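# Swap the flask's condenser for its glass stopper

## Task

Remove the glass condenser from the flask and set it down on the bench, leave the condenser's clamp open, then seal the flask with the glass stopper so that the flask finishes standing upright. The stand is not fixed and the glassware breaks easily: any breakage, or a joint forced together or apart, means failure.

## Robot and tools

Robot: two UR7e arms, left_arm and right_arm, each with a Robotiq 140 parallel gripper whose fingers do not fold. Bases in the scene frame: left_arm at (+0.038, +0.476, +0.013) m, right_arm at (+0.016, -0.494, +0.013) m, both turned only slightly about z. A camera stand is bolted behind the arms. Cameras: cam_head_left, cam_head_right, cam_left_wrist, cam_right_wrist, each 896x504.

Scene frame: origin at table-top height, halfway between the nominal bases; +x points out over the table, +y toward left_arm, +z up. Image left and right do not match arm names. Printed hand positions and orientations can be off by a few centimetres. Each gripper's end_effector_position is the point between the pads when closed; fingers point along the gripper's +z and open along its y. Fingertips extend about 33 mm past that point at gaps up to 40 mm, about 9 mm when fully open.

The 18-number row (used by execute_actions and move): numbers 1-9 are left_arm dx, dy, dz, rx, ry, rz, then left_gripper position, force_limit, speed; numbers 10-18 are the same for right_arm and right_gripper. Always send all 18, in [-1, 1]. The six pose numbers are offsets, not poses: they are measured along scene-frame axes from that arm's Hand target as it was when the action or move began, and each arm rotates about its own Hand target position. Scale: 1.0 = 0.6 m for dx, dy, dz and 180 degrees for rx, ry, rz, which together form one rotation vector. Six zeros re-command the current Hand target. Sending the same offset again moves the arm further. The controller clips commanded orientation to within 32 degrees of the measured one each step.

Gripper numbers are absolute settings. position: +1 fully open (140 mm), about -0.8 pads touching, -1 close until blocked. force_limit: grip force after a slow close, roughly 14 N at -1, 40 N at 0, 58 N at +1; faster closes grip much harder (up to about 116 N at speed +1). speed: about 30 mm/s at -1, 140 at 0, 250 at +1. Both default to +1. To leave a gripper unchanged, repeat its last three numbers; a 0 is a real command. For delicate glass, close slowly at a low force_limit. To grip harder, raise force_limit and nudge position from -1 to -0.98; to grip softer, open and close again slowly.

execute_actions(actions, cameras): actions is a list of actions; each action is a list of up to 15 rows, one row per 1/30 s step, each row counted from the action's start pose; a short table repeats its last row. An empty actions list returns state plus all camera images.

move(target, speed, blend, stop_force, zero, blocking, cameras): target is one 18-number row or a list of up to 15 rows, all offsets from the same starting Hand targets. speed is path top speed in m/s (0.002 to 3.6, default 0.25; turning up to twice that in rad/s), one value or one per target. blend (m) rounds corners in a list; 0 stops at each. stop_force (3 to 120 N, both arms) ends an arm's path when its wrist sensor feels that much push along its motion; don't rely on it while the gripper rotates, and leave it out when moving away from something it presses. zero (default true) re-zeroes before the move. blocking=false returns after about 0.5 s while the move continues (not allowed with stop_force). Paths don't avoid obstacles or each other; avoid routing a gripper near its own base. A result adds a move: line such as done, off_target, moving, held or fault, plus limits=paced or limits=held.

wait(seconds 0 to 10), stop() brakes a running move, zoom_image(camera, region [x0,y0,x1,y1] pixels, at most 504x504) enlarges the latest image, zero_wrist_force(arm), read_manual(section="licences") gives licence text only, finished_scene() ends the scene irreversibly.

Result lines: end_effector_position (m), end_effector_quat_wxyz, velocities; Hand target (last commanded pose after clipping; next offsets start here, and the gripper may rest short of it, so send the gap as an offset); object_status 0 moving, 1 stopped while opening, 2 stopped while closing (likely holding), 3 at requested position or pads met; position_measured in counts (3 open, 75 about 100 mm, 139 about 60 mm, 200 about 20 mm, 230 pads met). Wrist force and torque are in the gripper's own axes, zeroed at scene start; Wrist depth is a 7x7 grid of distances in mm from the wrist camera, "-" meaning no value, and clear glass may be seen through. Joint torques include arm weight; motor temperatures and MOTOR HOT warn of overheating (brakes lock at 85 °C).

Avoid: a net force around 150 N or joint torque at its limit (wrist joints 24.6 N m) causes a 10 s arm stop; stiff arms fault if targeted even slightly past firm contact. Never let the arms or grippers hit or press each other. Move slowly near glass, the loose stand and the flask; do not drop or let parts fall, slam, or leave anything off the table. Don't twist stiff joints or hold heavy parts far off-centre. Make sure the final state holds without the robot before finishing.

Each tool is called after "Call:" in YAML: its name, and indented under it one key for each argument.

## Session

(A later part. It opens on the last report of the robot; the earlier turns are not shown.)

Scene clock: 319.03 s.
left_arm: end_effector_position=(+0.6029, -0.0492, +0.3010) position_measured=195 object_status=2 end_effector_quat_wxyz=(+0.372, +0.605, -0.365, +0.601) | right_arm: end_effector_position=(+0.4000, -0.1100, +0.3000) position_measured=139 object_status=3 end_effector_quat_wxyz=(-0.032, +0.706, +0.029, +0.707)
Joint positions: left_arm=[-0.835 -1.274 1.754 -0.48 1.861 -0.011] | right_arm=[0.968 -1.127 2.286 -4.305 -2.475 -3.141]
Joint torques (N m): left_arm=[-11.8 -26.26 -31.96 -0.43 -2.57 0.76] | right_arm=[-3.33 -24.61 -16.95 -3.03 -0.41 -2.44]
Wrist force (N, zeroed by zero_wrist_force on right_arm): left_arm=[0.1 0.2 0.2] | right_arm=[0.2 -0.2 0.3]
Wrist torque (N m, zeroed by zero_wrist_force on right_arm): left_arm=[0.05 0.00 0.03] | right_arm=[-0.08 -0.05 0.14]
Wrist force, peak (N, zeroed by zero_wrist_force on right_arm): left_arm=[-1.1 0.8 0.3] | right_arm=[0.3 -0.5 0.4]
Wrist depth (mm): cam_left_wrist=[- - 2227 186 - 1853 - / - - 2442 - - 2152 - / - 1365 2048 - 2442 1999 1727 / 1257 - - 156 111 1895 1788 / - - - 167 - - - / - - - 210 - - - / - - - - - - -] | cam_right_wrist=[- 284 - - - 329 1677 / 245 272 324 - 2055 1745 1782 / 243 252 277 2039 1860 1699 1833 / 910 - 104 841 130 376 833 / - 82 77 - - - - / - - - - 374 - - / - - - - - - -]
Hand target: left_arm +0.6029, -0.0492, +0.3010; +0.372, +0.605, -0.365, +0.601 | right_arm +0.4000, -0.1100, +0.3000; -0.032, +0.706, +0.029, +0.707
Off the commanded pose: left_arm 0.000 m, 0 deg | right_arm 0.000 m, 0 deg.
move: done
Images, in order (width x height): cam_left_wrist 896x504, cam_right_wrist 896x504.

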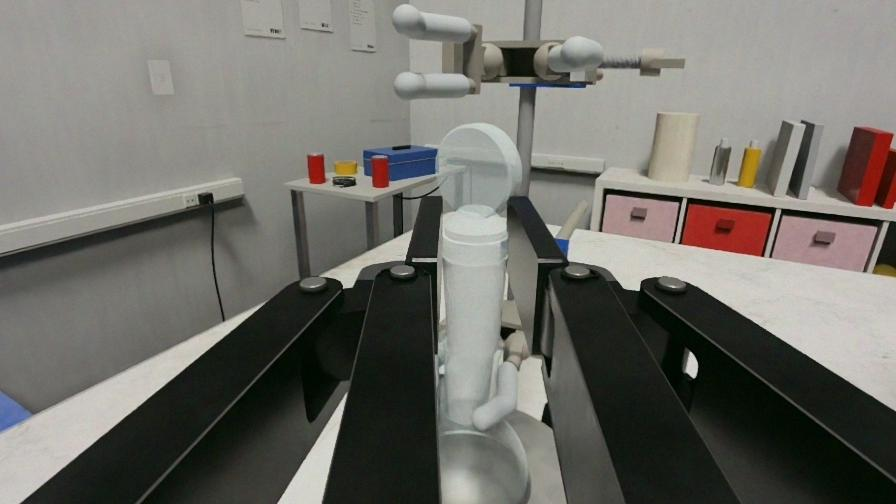

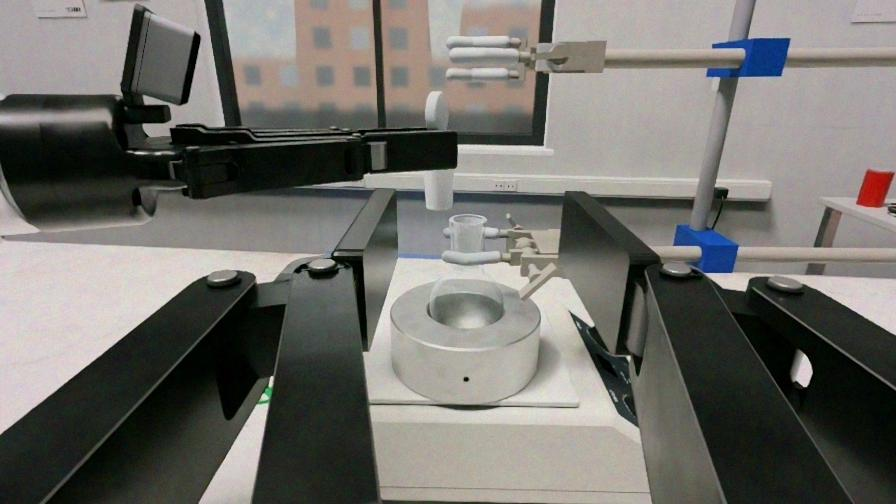

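Call:
move:
  target:
    - [0.0203,-0.0385,0,0,0,0,-1,-0.9,-1,0,0,0,0,0,0,-0.079,-0.05,-1]
  speed: 0.02
  stop_force: 4
  cameras: ["cam_left_wrist", "cam_right_wrist"]

Call:
zoom_image:
  camera: "cam_right_wrist"
  region: [420, 60, 520, 270]

Call:
zoom_image:
  camera: "cam_left_wrist"
  region: [420, 210, 540, 430]

Scene clock: 323.67 s.
left_arm: end_effector_position=(+0.6151, -0.0723, +0.3010) position_measured=195 object_status=2 end_effector_quat_wxyz=(+0.372, +0.605, -0.365, +0.601) | right_arm: end_effector_position=(+0.4000, -0.1100, +0.3000) position_measured=139 object_status=3 end_effector_quat_wxyz=(-0.032, +0.706, +0.029, +0.707)
Joint positions: left_arm=[-0.849 -1.225 1.686 -0.461 1.847 -0.011] | right_arm=[0.968 -1.127 2.286 -4.305 -2.475 -3.141]
Joint torques (N m): left_arm=[-11.31 -28.77 -32.24 -0.45 -2.58 0.04] | right_arm=[-4.25 -23.63 -18.53 -3.36 1.92 -2.44]
Wrist force (N, zeroed by zero_wrist_force on right_arm): left_arm=[-0.4 0.4 0.1] | right_arm=[0.1 -0.4 0.3]
Wrist torque (N m, zeroed by zero_wrist_force on right_arm): left_arm=[0.10 0.10 0.06] | right_arm=[-0.10 -0.03 0.14]
Wrist force, peak (N, zeroed by zero_wrist_force on right_arm): left_arm=[-0.2 0.8 0.4] | right_arm=[0.3 -0.7 0.4]
Wrist depth (mm): cam_left_wrist=[1289 1539 1999 178 185 1827 - / - - 2015 2330 - - - / - 1751 1751 154 2170 1867 1693 / 1282 - - 156 111 1881 1840 / - - - 166 - - - / - - - - - - - / - - - - - - -] | cam_right_wrist=[- - - - - 326 330 / 247 273 306 1820 1782 - - / 241 - 268 342 1916 1666 - / 904 - 104 - 130 375 1916 / 743 82 77 - - - - / - - - - - - - / - - - - 375 - -]
Hand target: left_arm +0.6151, -0.0723, +0.3010; +0.372, +0.605, -0.365, +0.601 | right_arm +0.4000, -0.1100, +0.3000; -0.032, +0.706, +0.029, +0.707
Off the commanded pose: left_arm 0.000 m, 0 deg | right_arm 0.000 m, 0 deg.
move: done
Images, in order (width x height): cam_left_wrist 896x504, cam_right_wrist 896x504.

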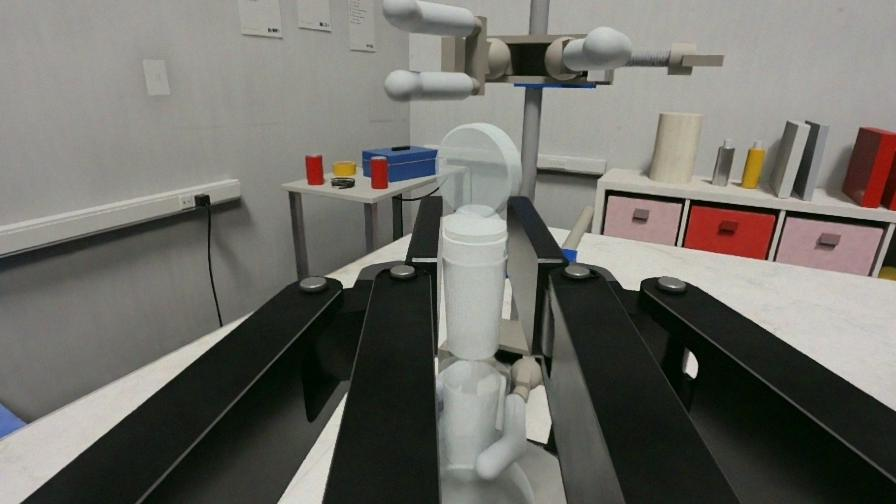

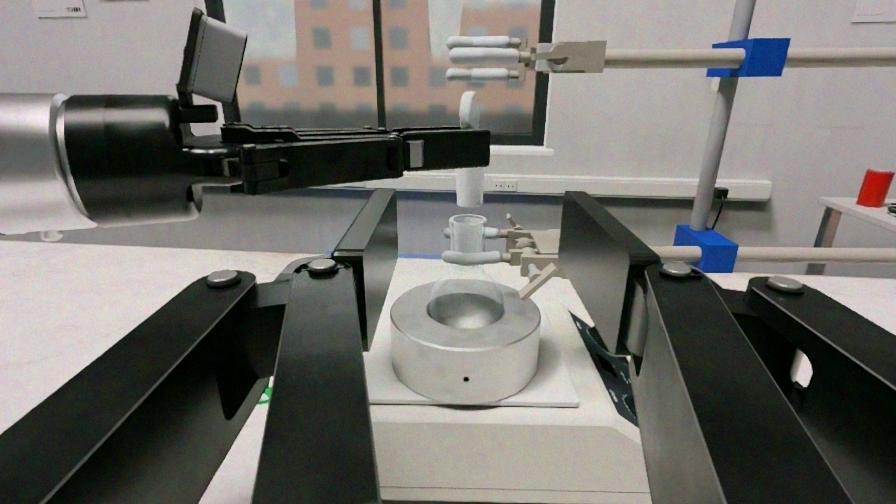

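Scaled by 2.400 from the camera's 896x504 image, which has a finer 1280x720 frame.

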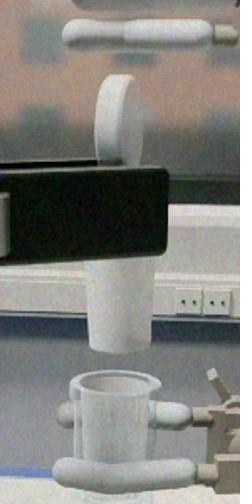

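Scaled by 2.291 from the camera's 896x504 image, which has a finer 1280x720 frame.

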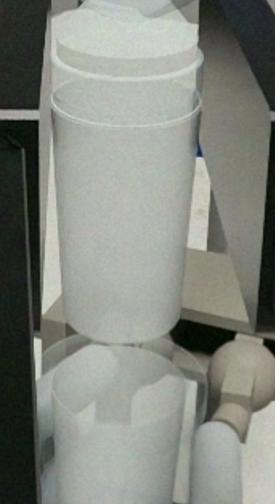

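Call:
move:
  target:
    - [0,0.002,-0.0333,0,0,0,-1,-0.9,-1,0,0,0,0,0,0,-0.079,-0.05,-1]
  speed: 0.012
  stop_force: 3
  cameras: ["cam_left_wrist", "cam_right_wrist"]

Call:
zoom_image:
  camera: "cam_right_wrist"
  region: [420, 80, 520, 290]

Call:
zoom_image:
  camera: "cam_left_wrist"
  region: [420, 210, 540, 430]

Scene clock: 328.47 s.
left_arm: end_effector_position=(+0.6151, -0.0711, +0.2811) position_measured=195 object_status=2 end_effector_quat_wxyz=(+0.372, +0.605, -0.365, +0.601) | right_arm: end_effector_position=(+0.4000, -0.1100, +0.3000) position_measured=139 object_status=3 end_effector_quat_wxyz=(-0.032, +0.706, +0.029, +0.707)
Joint positions: left_arm=[-0.847 -1.204 1.714 -0.51 1.848 -0.011] | right_arm=[0.968 -1.127 2.286 -4.305 -2.475 -3.141]
Joint torques (N m): left_arm=[13.27 -29.39 -8.33 -4.79 2.42 0.27] | right_arm=[-4.53 -25.67 -16.27 -3.34 2.02 -2.4]
Wrist force (N, zeroed by zero_wrist_force on right_arm): left_arm=[-0.3 0.6 -0.1] | right_arm=[0.2 -0.5 0.5]
Wrist torque (N m, zeroed by zero_wrist_force on right_arm): left_arm=[0.14 0.11 0.06] | right_arm=[-0.13 -0.05 0.14]
Wrist force, peak (N, zeroed by zero_wrist_force on right_arm): left_arm=[-0.5 0.9 0.4] | right_arm=[0.1 -0.3 0.7]
Wrist depth (mm): cam_left_wrist=[- 1763 - 2247 299 - - / - 1451 - - - - 1476 / - 1617 1763 - 1867 1840 1788 / - - 1840 156 112 977 1716 / - - - 164 - - 632 / - - - - - - - / - - - - - - -] | cam_right_wrist=[2124 - - - 329 347 323 / 2072 - - - - 1795 - / 247 260 277 341 1820 1795 1416 / 256 275 105 - 130 379 1465 / - 82 77 - - - - / - - - - - - - / - - - 377 - - -]
Hand target: left_arm +0.6151, -0.0711, +0.2811; +0.372, +0.605, -0.365, +0.601 | right_arm +0.4000, -0.1100, +0.3000; -0.032, +0.706, +0.029, +0.707
Off the commanded pose: left_arm 0.000 m, 0 deg | right_arm 0.000 m, 0 deg.
move: done
Images, in order (width x height): cam_left_wrist 896x504, cam_right_wrist 896x504.

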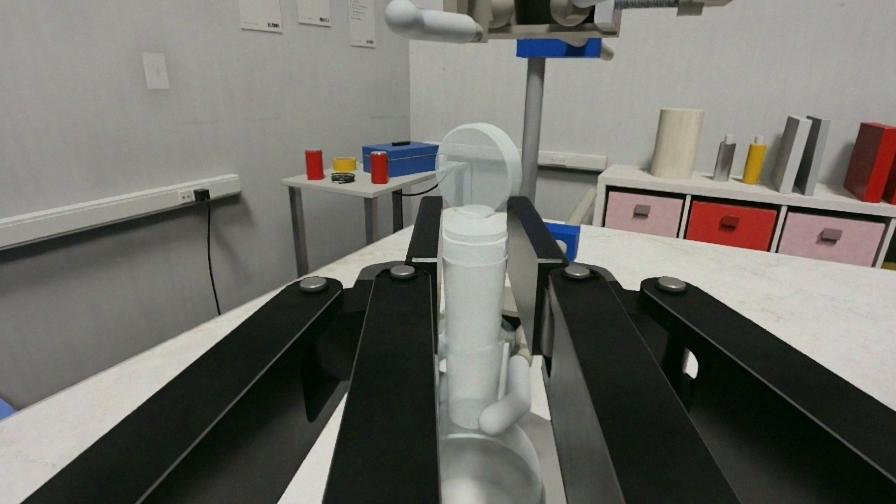

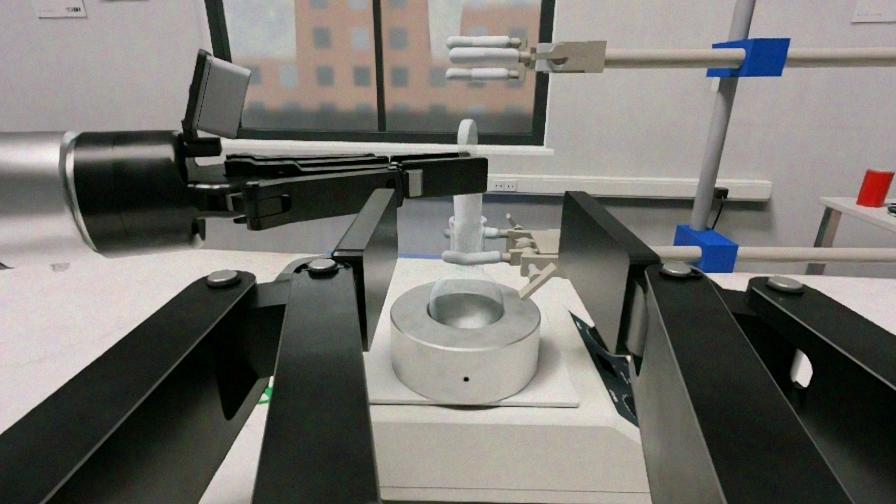

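Scaled by 2.400 from the camera's 896x504 image, which has a finer 1280x720 frame.

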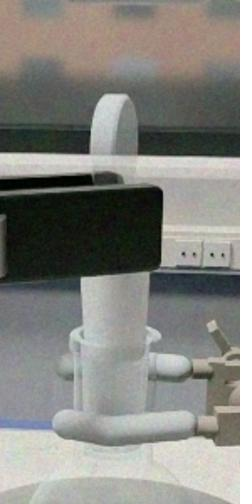

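Scaled by 2.291 from the camera's 896x504 image, which has a finer 1280x720 frame.

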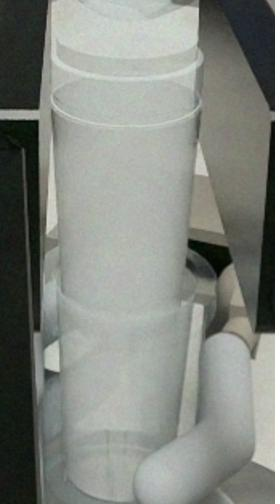

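Call:
move:
  target:
    - [0,0,-0.0367,0,0,0,-1,-0.9,-1,0,0,0,0,0,0,-0.079,-0.05,-1]
  speed: 0.01
  stop_force: 3
  cameras: ["cam_left_wrist", "cam_right_wrist"]

Call:
zoom_image:
  camera: "cam_right_wrist"
  region: [420, 80, 520, 290]

Call:
zoom_image:
  camera: "cam_left_wrist"
  region: [420, 190, 540, 410]

Scene clock: 332.03 s.
left_arm: end_effector_position=(+0.6151, -0.0711, +0.2590) position_measured=195 object_status=2 end_effector_quat_wxyz=(+0.372, +0.605, -0.365, +0.601) | right_arm: end_effector_position=(+0.4000, -0.1100, +0.3000) position_measured=139 object_status=3 end_effector_quat_wxyz=(-0.032, +0.706, +0.029, +0.707)
Joint positions: left_arm=[-0.847 -1.178 1.74 -0.562 1.848 -0.011] | right_arm=[0.968 -1.127 2.286 -4.305 -2.475 -3.141]
Joint torques (N m): left_arm=[13.81 -29.35 -7.92 -4.51 0.09 -1.25] | right_arm=[-4.88 -25.58 -17.69 -3.17 1.78 -2.38]
Wrist force (N, zeroed by zero_wrist_force on right_arm): left_arm=[0.2 1.8 0.8] | right_arm=[0.2 -0.4 0.3]
Wrist torque (N m, zeroed by zero_wrist_force on right_arm): left_arm=[0.01 0.12 0.01] | right_arm=[-0.10 -0.06 0.14]
Wrist force, peak (N, zeroed by zero_wrist_force on right_arm): left_arm=[0.2 2.0 0.9] | right_arm=[0.2 -0.5 0.4]
Wrist depth (mm): cam_left_wrist=[- 1693 1968 - 309 - - / - - - - - 1938 - / - 1638 1704 - 1984 1938 1751 / - - - 155 108 2189 1682 / - - - 161 - - 679 / - - - 176 - - - / - - - - - - -] | cam_right_wrist=[- 2142 - - - 327 326 / - 1916 - 1960 - - - / 262 274 344 375 1782 1916 1416 / 254 270 106 379 130 379 365 / - 82 77 - - - - / - - - - - - - / - - - 376 - - -]
Hand target: left_arm +0.6151, -0.0711, +0.2590; +0.372, +0.605, -0.365, +0.601 | right_arm +0.4000, -0.1100, +0.3000; -0.032, +0.706, +0.029, +0.707
Off the commanded pose: left_arm 0.000 m, 0 deg | right_arm 0.000 m, 0 deg.
move: done
Images, in order (width x height): cam_left_wrist 896x504, cam_right_wrist 896x504.

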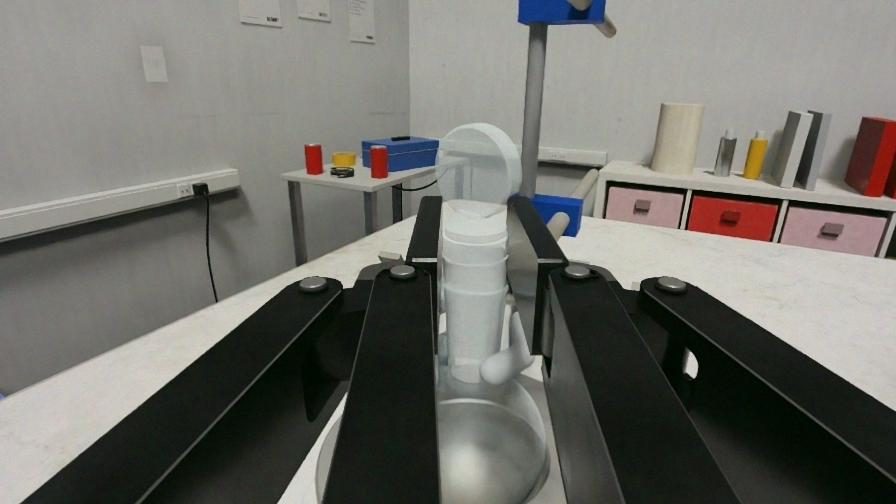

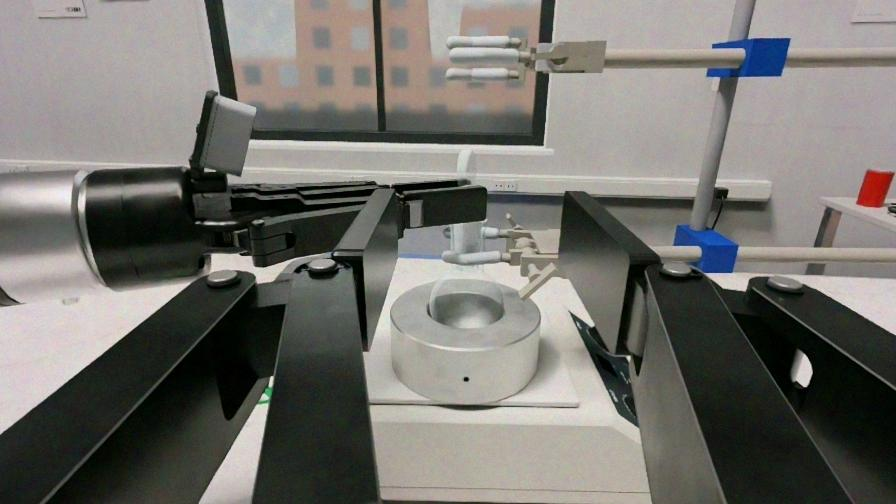

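Scaled by 2.400 from the camera's 896x504 image, which has a finer 1280x720 frame.

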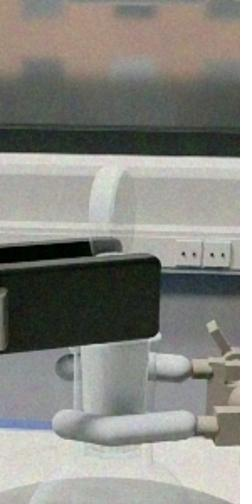

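Scaled by 2.291 from the camera's 896x504 image, which has a finer 1280x720 frame.

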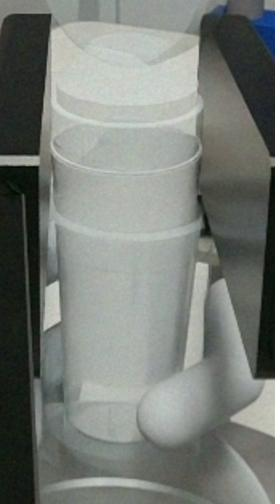

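Call:
move:
  target:
    - [0,0,-0.0083,0,0,0,-1,-0.9,-1,0,0,0,0,0,0,-0.079,-0.05,-1]
  speed: 0.005
  stop_force: 3
  cameras: ["cam_left_wrist", "cam_right_wrist"]

Call:
zoom_image:
  camera: "cam_right_wrist"
  region: [420, 120, 520, 290]

Call:
zoom_image:
  camera: "cam_left_wrist"
  region: [420, 190, 540, 410]

Scene clock: 335.13 s.
left_arm: end_effector_position=(+0.6151, -0.0711, +0.2562) position_measured=195 object_status=2 end_effector_quat_wxyz=(+0.372, +0.605, -0.365, +0.601) | right_arm: end_effector_position=(+0.4000, -0.1100, +0.3000) position_measured=139 object_status=3 end_effector_quat_wxyz=(-0.032, +0.706, +0.029, +0.707)
Joint positions: left_arm=[-0.847 -1.174 1.743 -0.569 1.848 -0.011] | right_arm=[0.968 -1.127 2.286 -4.305 -2.475 -3.141]
Joint torques (N m): left_arm=[12.33 -54 -29.17 0.25 -2.18 -0.97] | right_arm=[-4.69 -25.86 -17.09 -3.28 1.89 -2.37]
Wrist force (N, zeroed by zero_wrist_force on right_arm): left_arm=[5.0 2.7 -0.9] | right_arm=[0.0 -0.4 0.3]
Wrist torque (N m, zeroed by zero_wrist_force on right_arm): left_arm=[0.07 -0.07 0.06] | right_arm=[-0.10 -0.02 0.14]
Wrist force, peak (N, zeroed by zero_wrist_force on right_arm): left_arm=[6.6 2.3 -1.5] | right_arm=[0.2 -0.4 0.7]
Wrist depth (mm): cam_left_wrist=[- 1751 1693 - 2288 2152 - / - 1403 - - - 1763 - / 1365 1649 1751 - 2134 1938 1727 / - - 1814 155 111 2048 1649 / - - - 92 - - - / - - - - - - - / - - - - - - -] | cam_right_wrist=[1795 1820 - 1860 1770 329 332 / 2124 316 - 1931 - - - / 268 293 1795 1874 1833 1991 1710 / 255 273 121 357 130 374 812 / - 82 77 - - - - / - - - - - - - / - - - 379 - - -]
Hand target: left_arm +0.6151, -0.0711, +0.2562; +0.372, +0.605, -0.365, +0.601 (not the last commanded pose) | right_arm +0.4000, -0.1100, +0.3000; -0.032, +0.706, +0.029, +0.707
Off the commanded pose: left_arm 0.002 m, 0 deg | right_arm 0.000 m, 0 deg.
move: contact (left_arm)
Images, in order (width x height): cam_left_wrist 896x504, cam_right_wrist 896x504.

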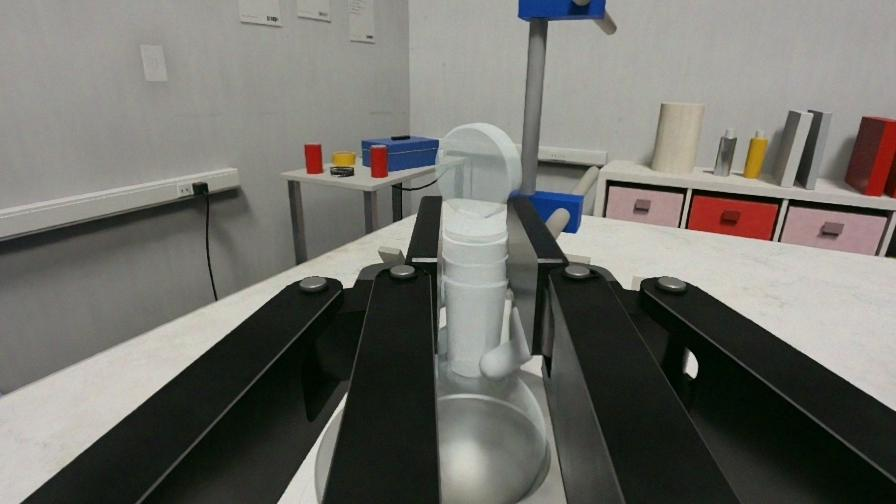

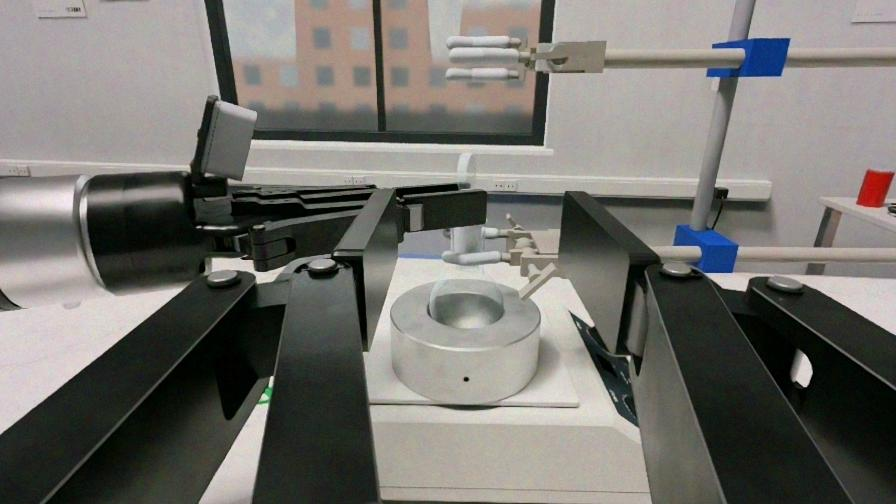

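Scaled by 2.965 from the camera's 896x504 image, which has a finer 1280x720 frame.

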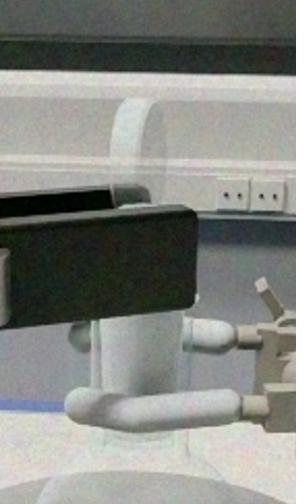

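Scaled by 2.291 from the camera's 896x504 image, which has a finer 1280x720 frame.

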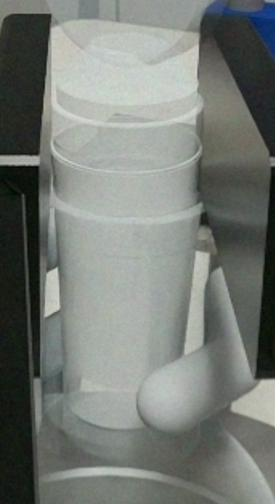

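Call:
execute_actions:
  actions:
    - [[0,0,0.0017,0,0,0,-1,-0.9,-1,0,0,0,0,0,0,-0.079,-0.05,-1]]
    - [[0,0,0,0,0,0,-0.51,-0.9,-1,0,0,0,0,0,0,-0.079,-0.05,-1]]
    - [[0,0,0,0,0,0,-0.498,-0.9,-1,0,0,0,0,0,0,-0.079,-0.05,-1]]
    - [[0,0,0,0,0,0,-0.486,-0.9,-1,0,0,0,0,0,0,-0.079,-0.05,-1]]
    - [[0,0,0,0,0,0,-0.474,-0.9,-1,0,0,0,0,0,0,-0.079,-0.05,-1]]
  cameras: ["cam_left_wrist", "cam_right_wrist"]

Call:
zoom_image:
  camera: "cam_left_wrist"
  region: [400, 100, 560, 410]

Call:
zoom_image:
  camera: "cam_right_wrist"
  region: [420, 120, 520, 290]

Scene clock: 340.03 s.
left_arm: end_effector_position=(+0.6151, -0.0711, +0.2572) position_measured=189 object_status=3 end_effector_quat_wxyz=(+0.372, +0.605, -0.365, +0.601) | right_arm: end_effector_position=(+0.4000, -0.1100, +0.3000) position_measured=139 object_status=3 end_effector_quat_wxyz=(-0.032, +0.706, +0.029, +0.707)
Joint positions: left_arm=[-0.847 -1.175 1.742 -0.567 1.848 -0.011] | right_arm=[0.968 -1.127 2.286 -4.305 -2.475 -3.141]
Joint torques (N m): left_arm=[11.96 -55.2 -29.16 -2.3 -0.35 -1.02] | right_arm=[-3.69 -24.61 -16.2 -3.14 1.86 -2.39]
Wrist force (N, zeroed by zero_wrist_force on right_arm): left_arm=[-0.2 0.2 0.3] | right_arm=[0.3 -0.3 0.3]
Wrist torque (N m, zeroed by zero_wrist_force on right_arm): left_arm=[0.05 0.13 0.05] | right_arm=[-0.09 -0.08 0.14]
Wrist force, peak (N, zeroed by zero_wrist_force on right_arm): left_arm=[5.1 2.6 -1.1] | right_arm=[0.4 -0.5 0.4]
Wrist depth (mm): cam_left_wrist=[1329 1511 2015 - - - - / - - - - - 1853 1597 / - 1827 - - 1827 1924 1716 / - 1727 - 157 115 2189 1649 / - - - 116 115 94 696 / - - - - - - - / - - - - - - -] | cam_right_wrist=[1916 1807 - - - 332 328 / - - - - 1644 - - / 269 288 1860 1820 1888 1722 - / 256 269 121 344 130 105 381 / 660 82 77 - - - - / - - - - - - - / - - - 386 365 - -]
Hand target: left_arm +0.6151, -0.0711, +0.2572; +0.372, +0.605, -0.365, +0.601 | right_arm +0.4000, -0.1100, +0.3000; -0.032, +0.706, +0.029, +0.707
Off the commanded pose: left_arm 0.000 m, 0 deg | right_arm 0.000 m, 0 deg.
Images, in order (width x height): cam_left_wrist 896x504, cam_right_wrist 896x504.

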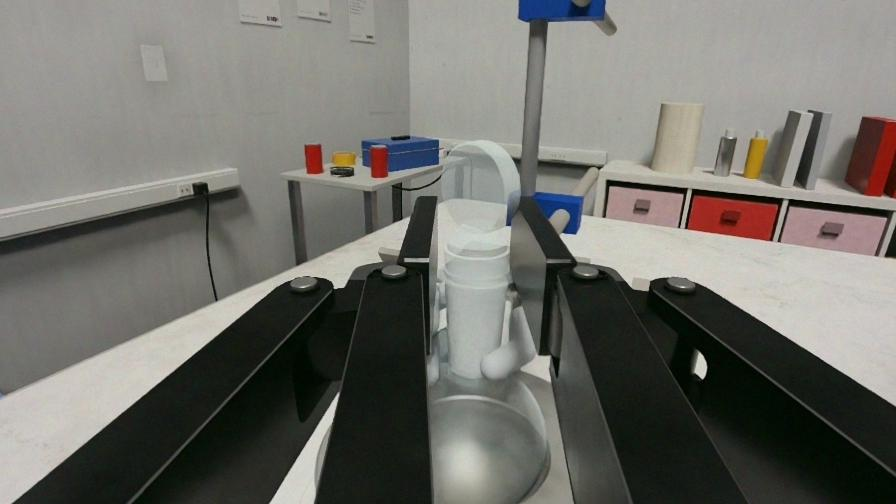

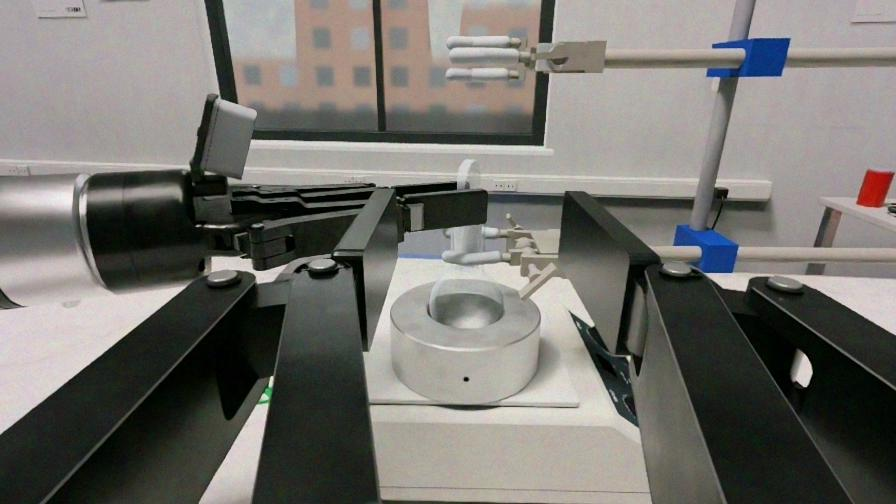

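Scaled by 1.626 from the camera's 896x504 image, which has a finer 1280x720 frame.

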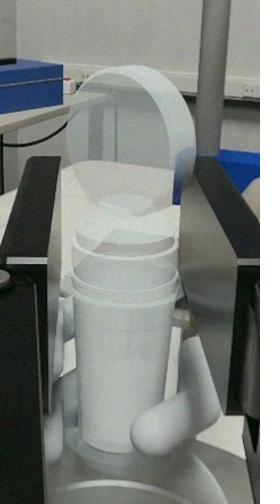

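Scaled by 2.965 from the camera's 896x504 image, which has a finer 1280x720 frame.

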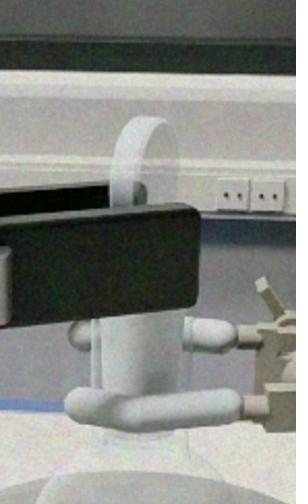

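Call:
execute_actions:
  actions:
    - [[0,0,0,0,0,0,-0.462,-0.9,-1,0,0,0,0,0,0,-0.079,-0.05,-1]]
    - [[0,0,0,0,0,0,-0.45,-0.9,-1,0,0,0,0,0,0,-0.079,-0.05,-1]]
    - [[0,0,0,0,0,0,-0.438,-0.9,-1,0,0,0,0,0,0,-0.079,-0.05,-1]]
    - [[0,0,0,0,0,0,-0.42,-0.9,-1,0,0,0,0,0,0,-0.079,-0.05,-1]]
    - [[0,0,0,0,0,0,-0.35,-0.9,-1,0,0,0,0,0,0,-0.079,-0.05,-1]]
  cameras: ["cam_left_wrist", "cam_right_wrist"]

Call:
zoom_image:
  camera: "cam_left_wrist"
  region: [400, 100, 560, 410]

Call:
zoom_image:
  camera: "cam_right_wrist"
  region: [420, 120, 520, 290]

Scene clock: 343.13 s.
left_arm: end_effector_position=(+0.6151, -0.0711, +0.2572) position_measured=173 object_status=3 end_effector_quat_wxyz=(+0.372, +0.605, -0.365, +0.601) | right_arm: end_effector_position=(+0.4000, -0.1100, +0.3000) position_measured=139 object_status=3 end_effector_quat_wxyz=(-0.032, +0.706, +0.029, +0.707)
Joint positions: left_arm=[-0.847 -1.175 1.742 -0.567 1.848 -0.011] | right_arm=[0.968 -1.127 2.286 -4.305 -2.475 -3.141]
Joint torques (N m): left_arm=[12.62 -52.32 -27.36 -4.31 1.06 -0.95] | right_arm=[-3.49 -24.51 -15.94 -3.01 1.85 -2.42]
Wrist force (N, zeroed by zero_wrist_force on right_arm): left_arm=[0.1 0.2 -0.1] | right_arm=[0.2 -0.2 0.5]
Wrist torque (N m, zeroed by zero_wrist_force on right_arm): left_arm=[0.08 0.09 0.05] | right_arm=[-0.07 -0.05 0.13]
Wrist force, peak (N, zeroed by zero_wrist_force on right_arm): left_arm=[0.4 0.5 0.3] | right_arm=[0.2 -0.6 0.4]
Wrist depth (mm): cam_left_wrist=[- 1468 1895 - 317 - - / - - - - - 1788 - / - 1617 1895 - 1763 1924 1763 / - - - 121 144 - 1660 / - - - 167 118 92 - / - - - - - - - / - - - - - - -] | cam_right_wrist=[2023 - 1795 - 1623 331 1623 / - - - - - - 1677 / 263 295 1874 1902 1795 1902 1734 / 255 271 105 344 130 375 799 / - 82 77 - - - - / - - - - - - - / - - - 379 - - -]
Hand target: left_arm +0.6151, -0.0711, +0.2572; +0.372, +0.605, -0.365, +0.601 | right_arm +0.4000, -0.1100, +0.3000; -0.032, +0.706, +0.029, +0.707
Off the commanded pose: left_arm 0.000 m, 0 deg | right_arm 0.000 m, 0 deg.
Images, in order (width x height): cam_left_wrist 896x504, cam_right_wrist 896x504.

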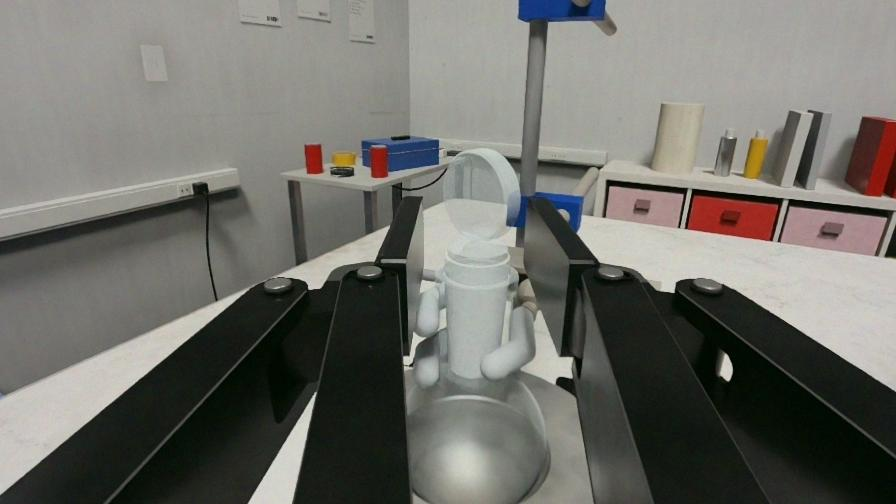

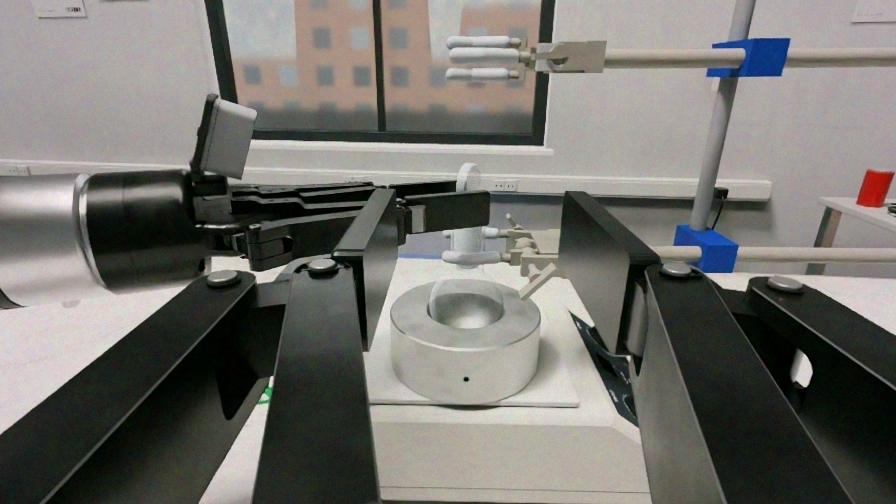

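Scaled by 1.626 from the camera's 896x504 image, which has a finer 1280x720 frame.

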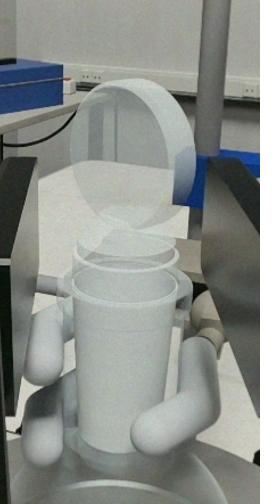

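Scaled by 2.965 from the camera's 896x504 image, which has a finer 1280x720 frame.

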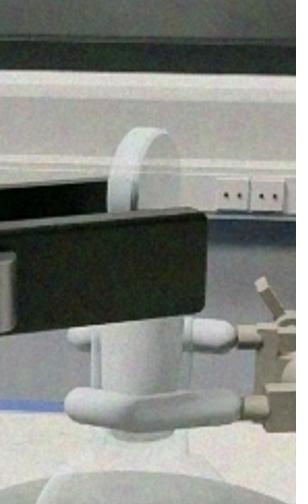

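Call:
move:
  target:
    - [0,0,0,0,0,0,-0.216,-0.9,-1,0,0,0,0,0,0,-0.079,-0.05,-1]
    - [-0.0152,0.0296,0.0033,0,0,0,-0.216,-0.9,-1,0,0,0,0,0,0,-0.079,-0.05,-1]
    - [-0.0914,0.1778,0.0167,0,0,0,-0.216,-0.9,-1,0,0,0,0,0,0,-0.079,-0.05,-1]
  speed: [0.03, 0.03, 0.08]
  blend: [0, 0.005, 0]
  cameras: ["all"]

Call:
zoom_image:
  camera: "cam_left_wrist"
  region: [400, 60, 560, 320]

Call:
zoom_image:
  camera: "cam_right_wrist"
  region: [400, 20, 560, 300]

Scene clock: 347.07 s.
left_arm: end_effector_position=(+0.5603, +0.0354, +0.2672) position_measured=156 object_status=3 end_effector_quat_wxyz=(+0.372, +0.605, -0.365, +0.601) | right_arm: end_effector_position=(+0.4000, -0.1100, +0.3000) position_measured=139 object_status=3 end_effector_quat_wxyz=(-0.032, +0.706, +0.029, +0.707)
Joint positions: left_arm=[-0.763 -1.4 2.017 -0.618 1.933 -0.011] | right_arm=[0.968 -1.127 2.286 -4.305 -2.475 -3.141]
Joint torques (N m): left_arm=[15.34 -45.3 -7.4 -4.72 2.26 -1.16] | right_arm=[-3.7 -24.69 -16.78 -3.05 1.96 -2.33]
Wrist force (N, zeroed by zero_wrist_force on right_arm): left_arm=[-0.7 0.8 0.2] | right_arm=[0.2 -0.3 0.4]
Wrist torque (N m, zeroed by zero_wrist_force on right_arm): left_arm=[0.21 0.27 0.05] | right_arm=[-0.08 -0.06 0.14]
Wrist force, peak (N, zeroed by zero_wrist_force on right_arm): left_arm=[-0.3 1.2 -0.1] | right_arm=[0.2 -0.5 0.7]
Wrist depth (mm): cam_left_wrist=[- 1814 2152 - 541 - - / - - - - 2418 2308 - / 1597 1763 1827 - 2288 1953 1776 / - - - 786 142 873 927 / - - 93 - - 91 - / - - - - - - - / - - - 267 - - -] | cam_right_wrist=[- - 1833 1795 1517 328 328 / 1820 2160 1960 2023 - 1758 - / 2039 325 338 2023 1833 1807 1833 / 236 270 105 - 130 379 385 / - 82 77 - - - - / - - - - - - - / - - - 380 375 - -]
Hand target: left_arm +0.5602, +0.0356, +0.2672; +0.372, +0.605, -0.365, +0.601 | right_arm +0.4000, -0.1100, +0.3000; -0.032, +0.706, +0.029, +0.707
Off the commanded pose: left_arm 0.000 m, 0 deg | right_arm 0.000 m, 0 deg.
move: done

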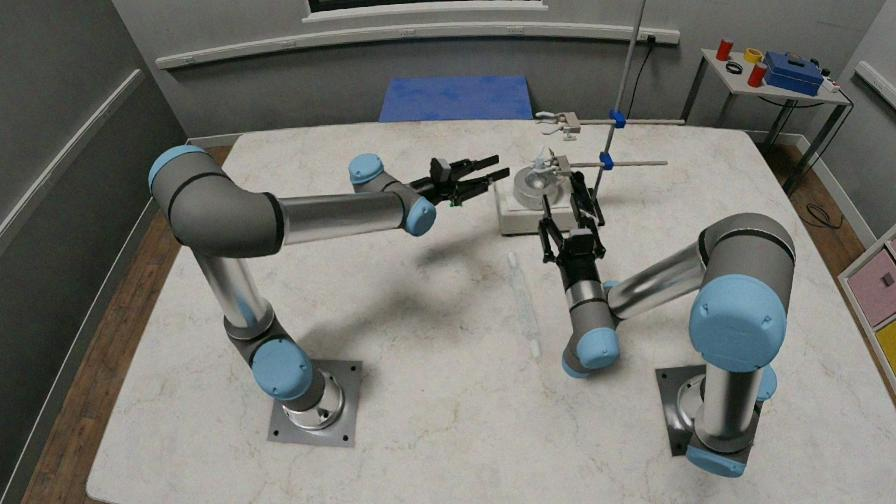

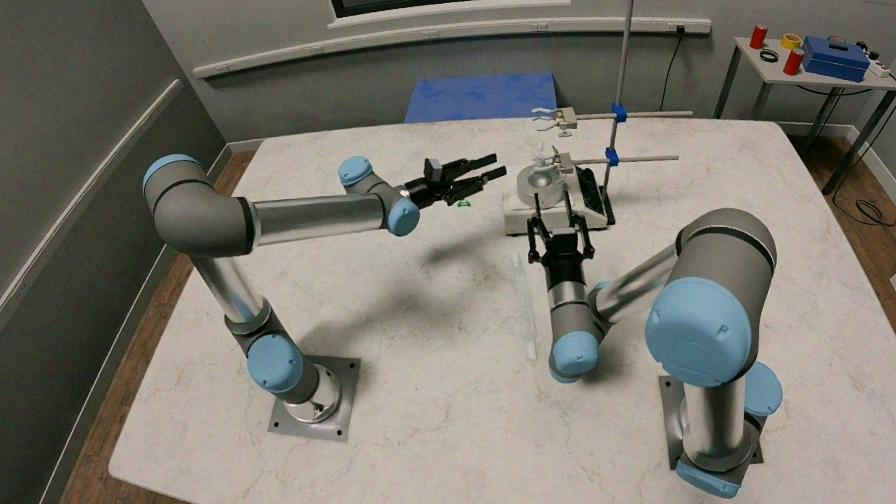

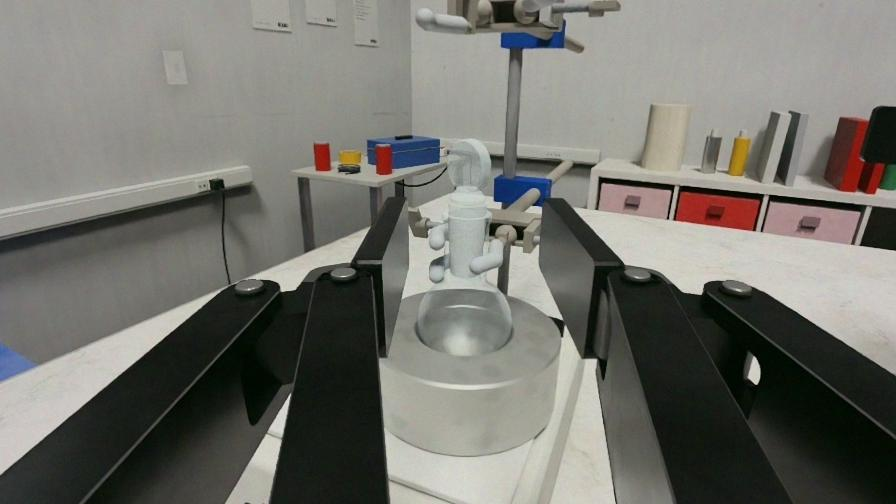

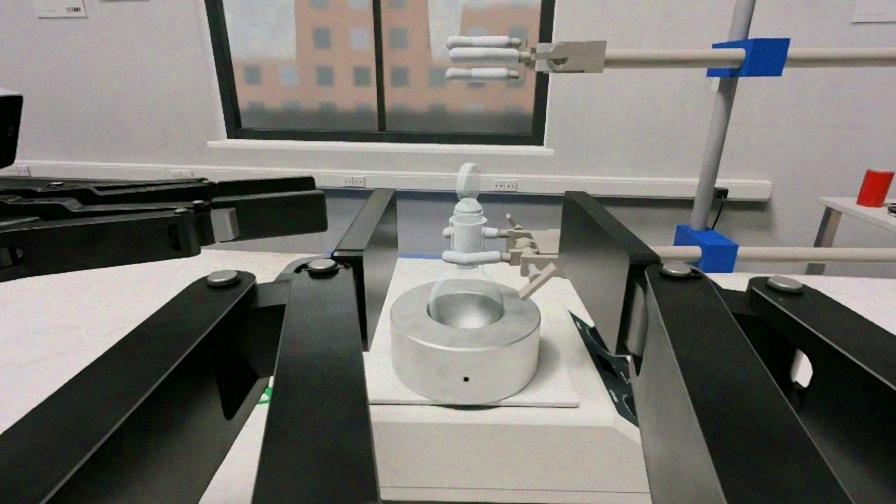

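Scaled by 1.938 from the camera's 896x504 image, which has a finer 1280x720 frame.

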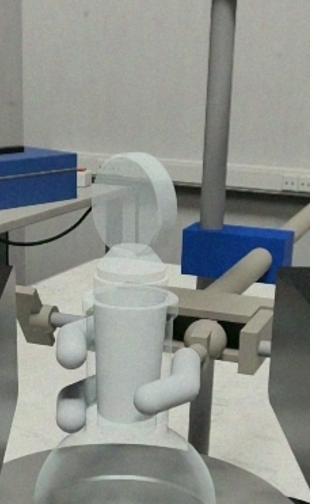

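Scaled by 1.800 from the camera's 896x504 image, which has a finer 1280x720 frame.

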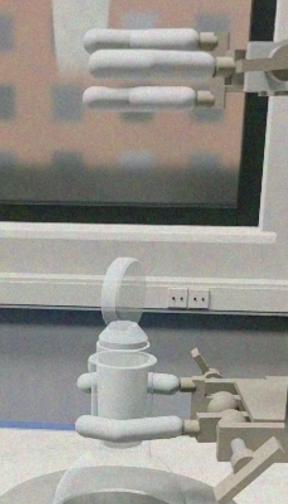

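Call:
zoom_image:
  camera: "cam_left_wrist"
  region: [430, 130, 510, 290]

Call:
zoom_image:
  camera: "cam_right_wrist"
  region: [430, 150, 510, 290]

Scaled by 3.150 from the camera's 896x504 image, which has a finer 1280x720 frame.

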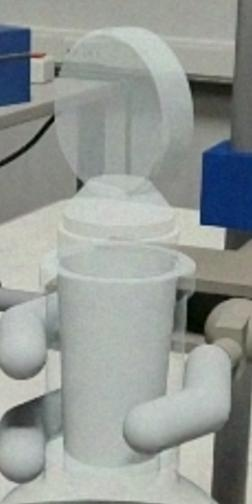

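Scaled by 3.600 from the camera's 896x504 image, which has a finer 1280x720 frame.

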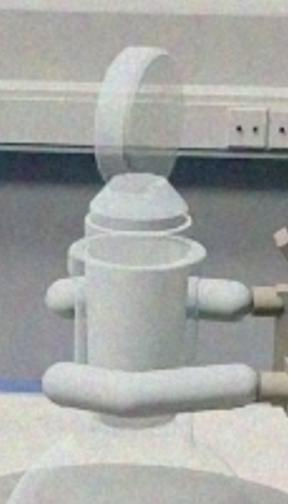

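Call:
move:
  target:
    - [-0.02,0.03,0.16,0,0,0,-0.216,-0.9,-1,0,0,0,0,0,0,-0.079,-0.05,-1]
  speed: 0.15
  cameras: ["cam_left_wrist", "cam_head_left"]

Call:
zoom_image:
  camera: "cam_left_wrist"
  region: [380, 60, 640, 300]

Call:
zoom_image:
  camera: "cam_head_left"
  region: [490, 90, 630, 240]

Scene clock: 350.30 s.
left_arm: end_effector_position=(+0.5482, +0.0536, +0.3631) position_measured=156 object_status=3 end_effector_quat_wxyz=(+0.372, +0.605, -0.365, +0.601) | right_arm: end_effector_position=(+0.4000, -0.1100, +0.3000) position_measured=139 object_status=3 end_effector_quat_wxyz=(-0.032, +0.706, +0.029, +0.707)
Joint positions: left_arm=[-0.748 -1.558 1.915 -0.358 1.947 -0.011] | right_arm=[0.968 -1.127 2.286 -4.305 -2.475 -3.141]
Joint torques (N m): left_arm=[14.84 -41.13 -32.64 -0.4 2.44 1.55] | right_arm=[-4.41 -25.73 -16.11 -3.14 1.68 -2.6]
Wrist force (N, zeroed by zero_wrist_force on right_arm): left_arm=[0.1 0.6 0.0] | right_arm=[0.1 -0.4 0.4]
Wrist torque (N m, zeroed by zero_wrist_force on right_arm): left_arm=[0.17 0.10 -0.11] | right_arm=[-0.10 -0.04 0.14]
Wrist force, peak (N, zeroed by zero_wrist_force on right_arm): left_arm=[-1.6 0.6 0.6] | right_arm=[0.3 -0.6 0.4]
Wrist depth (mm): cam_left_wrist=[- - 2267 2953 - - - / 1233 - 2288 2514 - - - / 1403 1693 - 1840 1924 2015 1840 / 1329 1682 - 1176 143 2064 1909 / - - 93 - 121 91 210 / - - - - - - - / - - - - - - -] | cam_right_wrist=[211 243 1770 - - 322 - / - - 1945 - 1699 1677 - / 2039 2055 1931 1916 1782 1770 1874 / - 2160 105 - 130 106 864 / - 82 77 442 - - 765 / - - - - - - - / - - - - - - -]
Hand target: left_arm +0.5482, +0.0536, +0.3632; +0.372, +0.605, -0.365, +0.601 | right_arm +0.4000, -0.1100, +0.3000; -0.032, +0.706, +0.029, +0.707
Off the commanded pose: left_arm 0.000 m, 0 deg | right_arm 0.000 m, 0 deg.
move: done
Images, in order (width x height): cam_head_left 896x504, cam_left_wrist 896x504.

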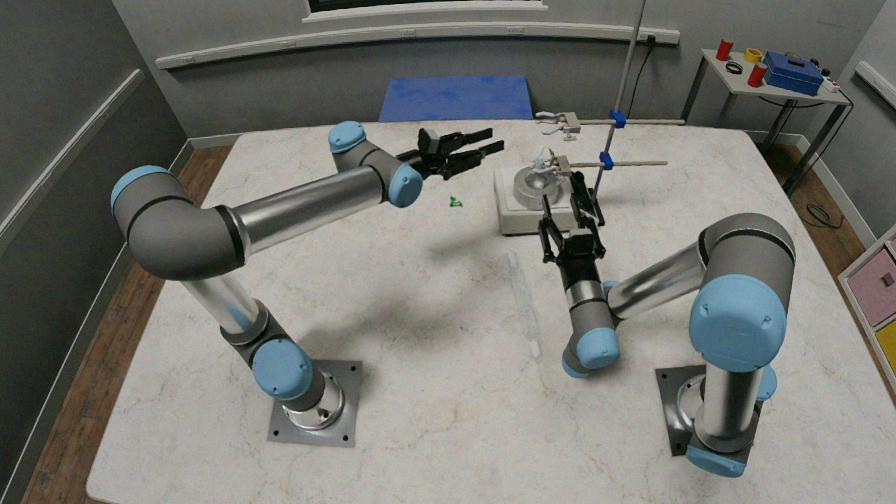

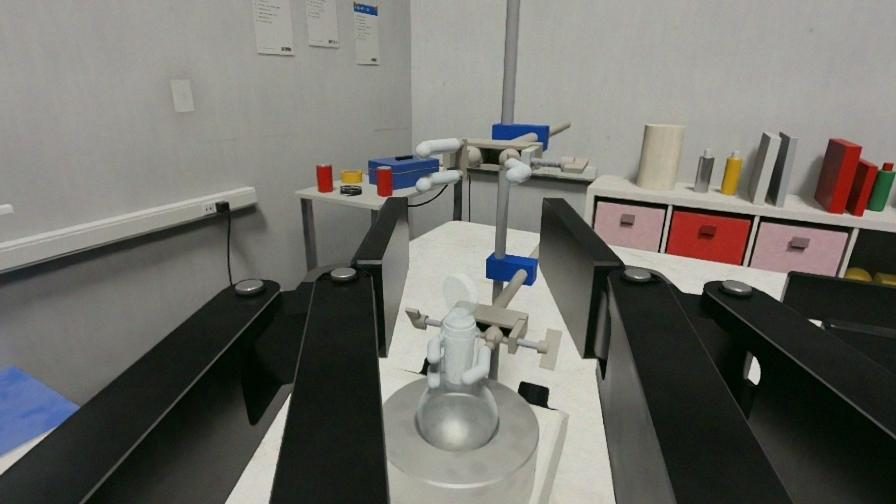

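Scaled by 1.938 from the camera's 896x504 image, which has a finer 1280x720 frame.

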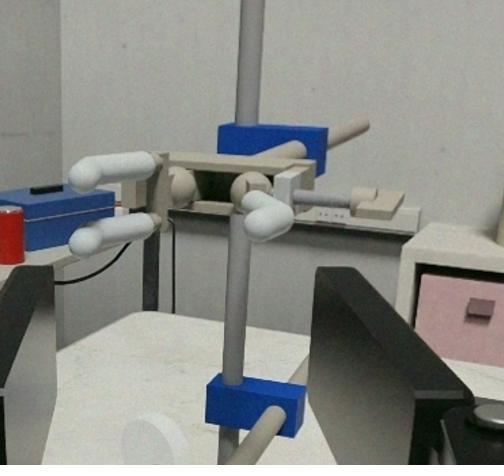

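Scaled by 3.360 from the camera's 896x504 image, which has a finer 1280x720 frame.

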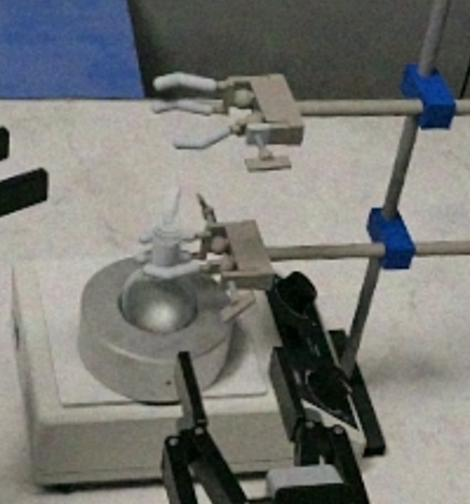

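Call:
zoom_image:
  camera: "cam_head_left"
  region: [480, 230, 600, 380]

Scaled by 3.360 from the camera's 896x504 image, which has a finer 1280x720 frame.

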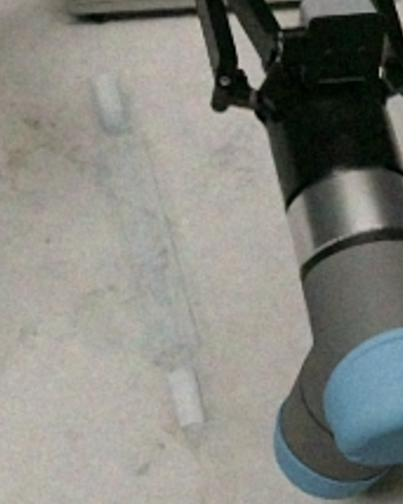

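Call:
finished_scene:

The scene is finished: the task was done.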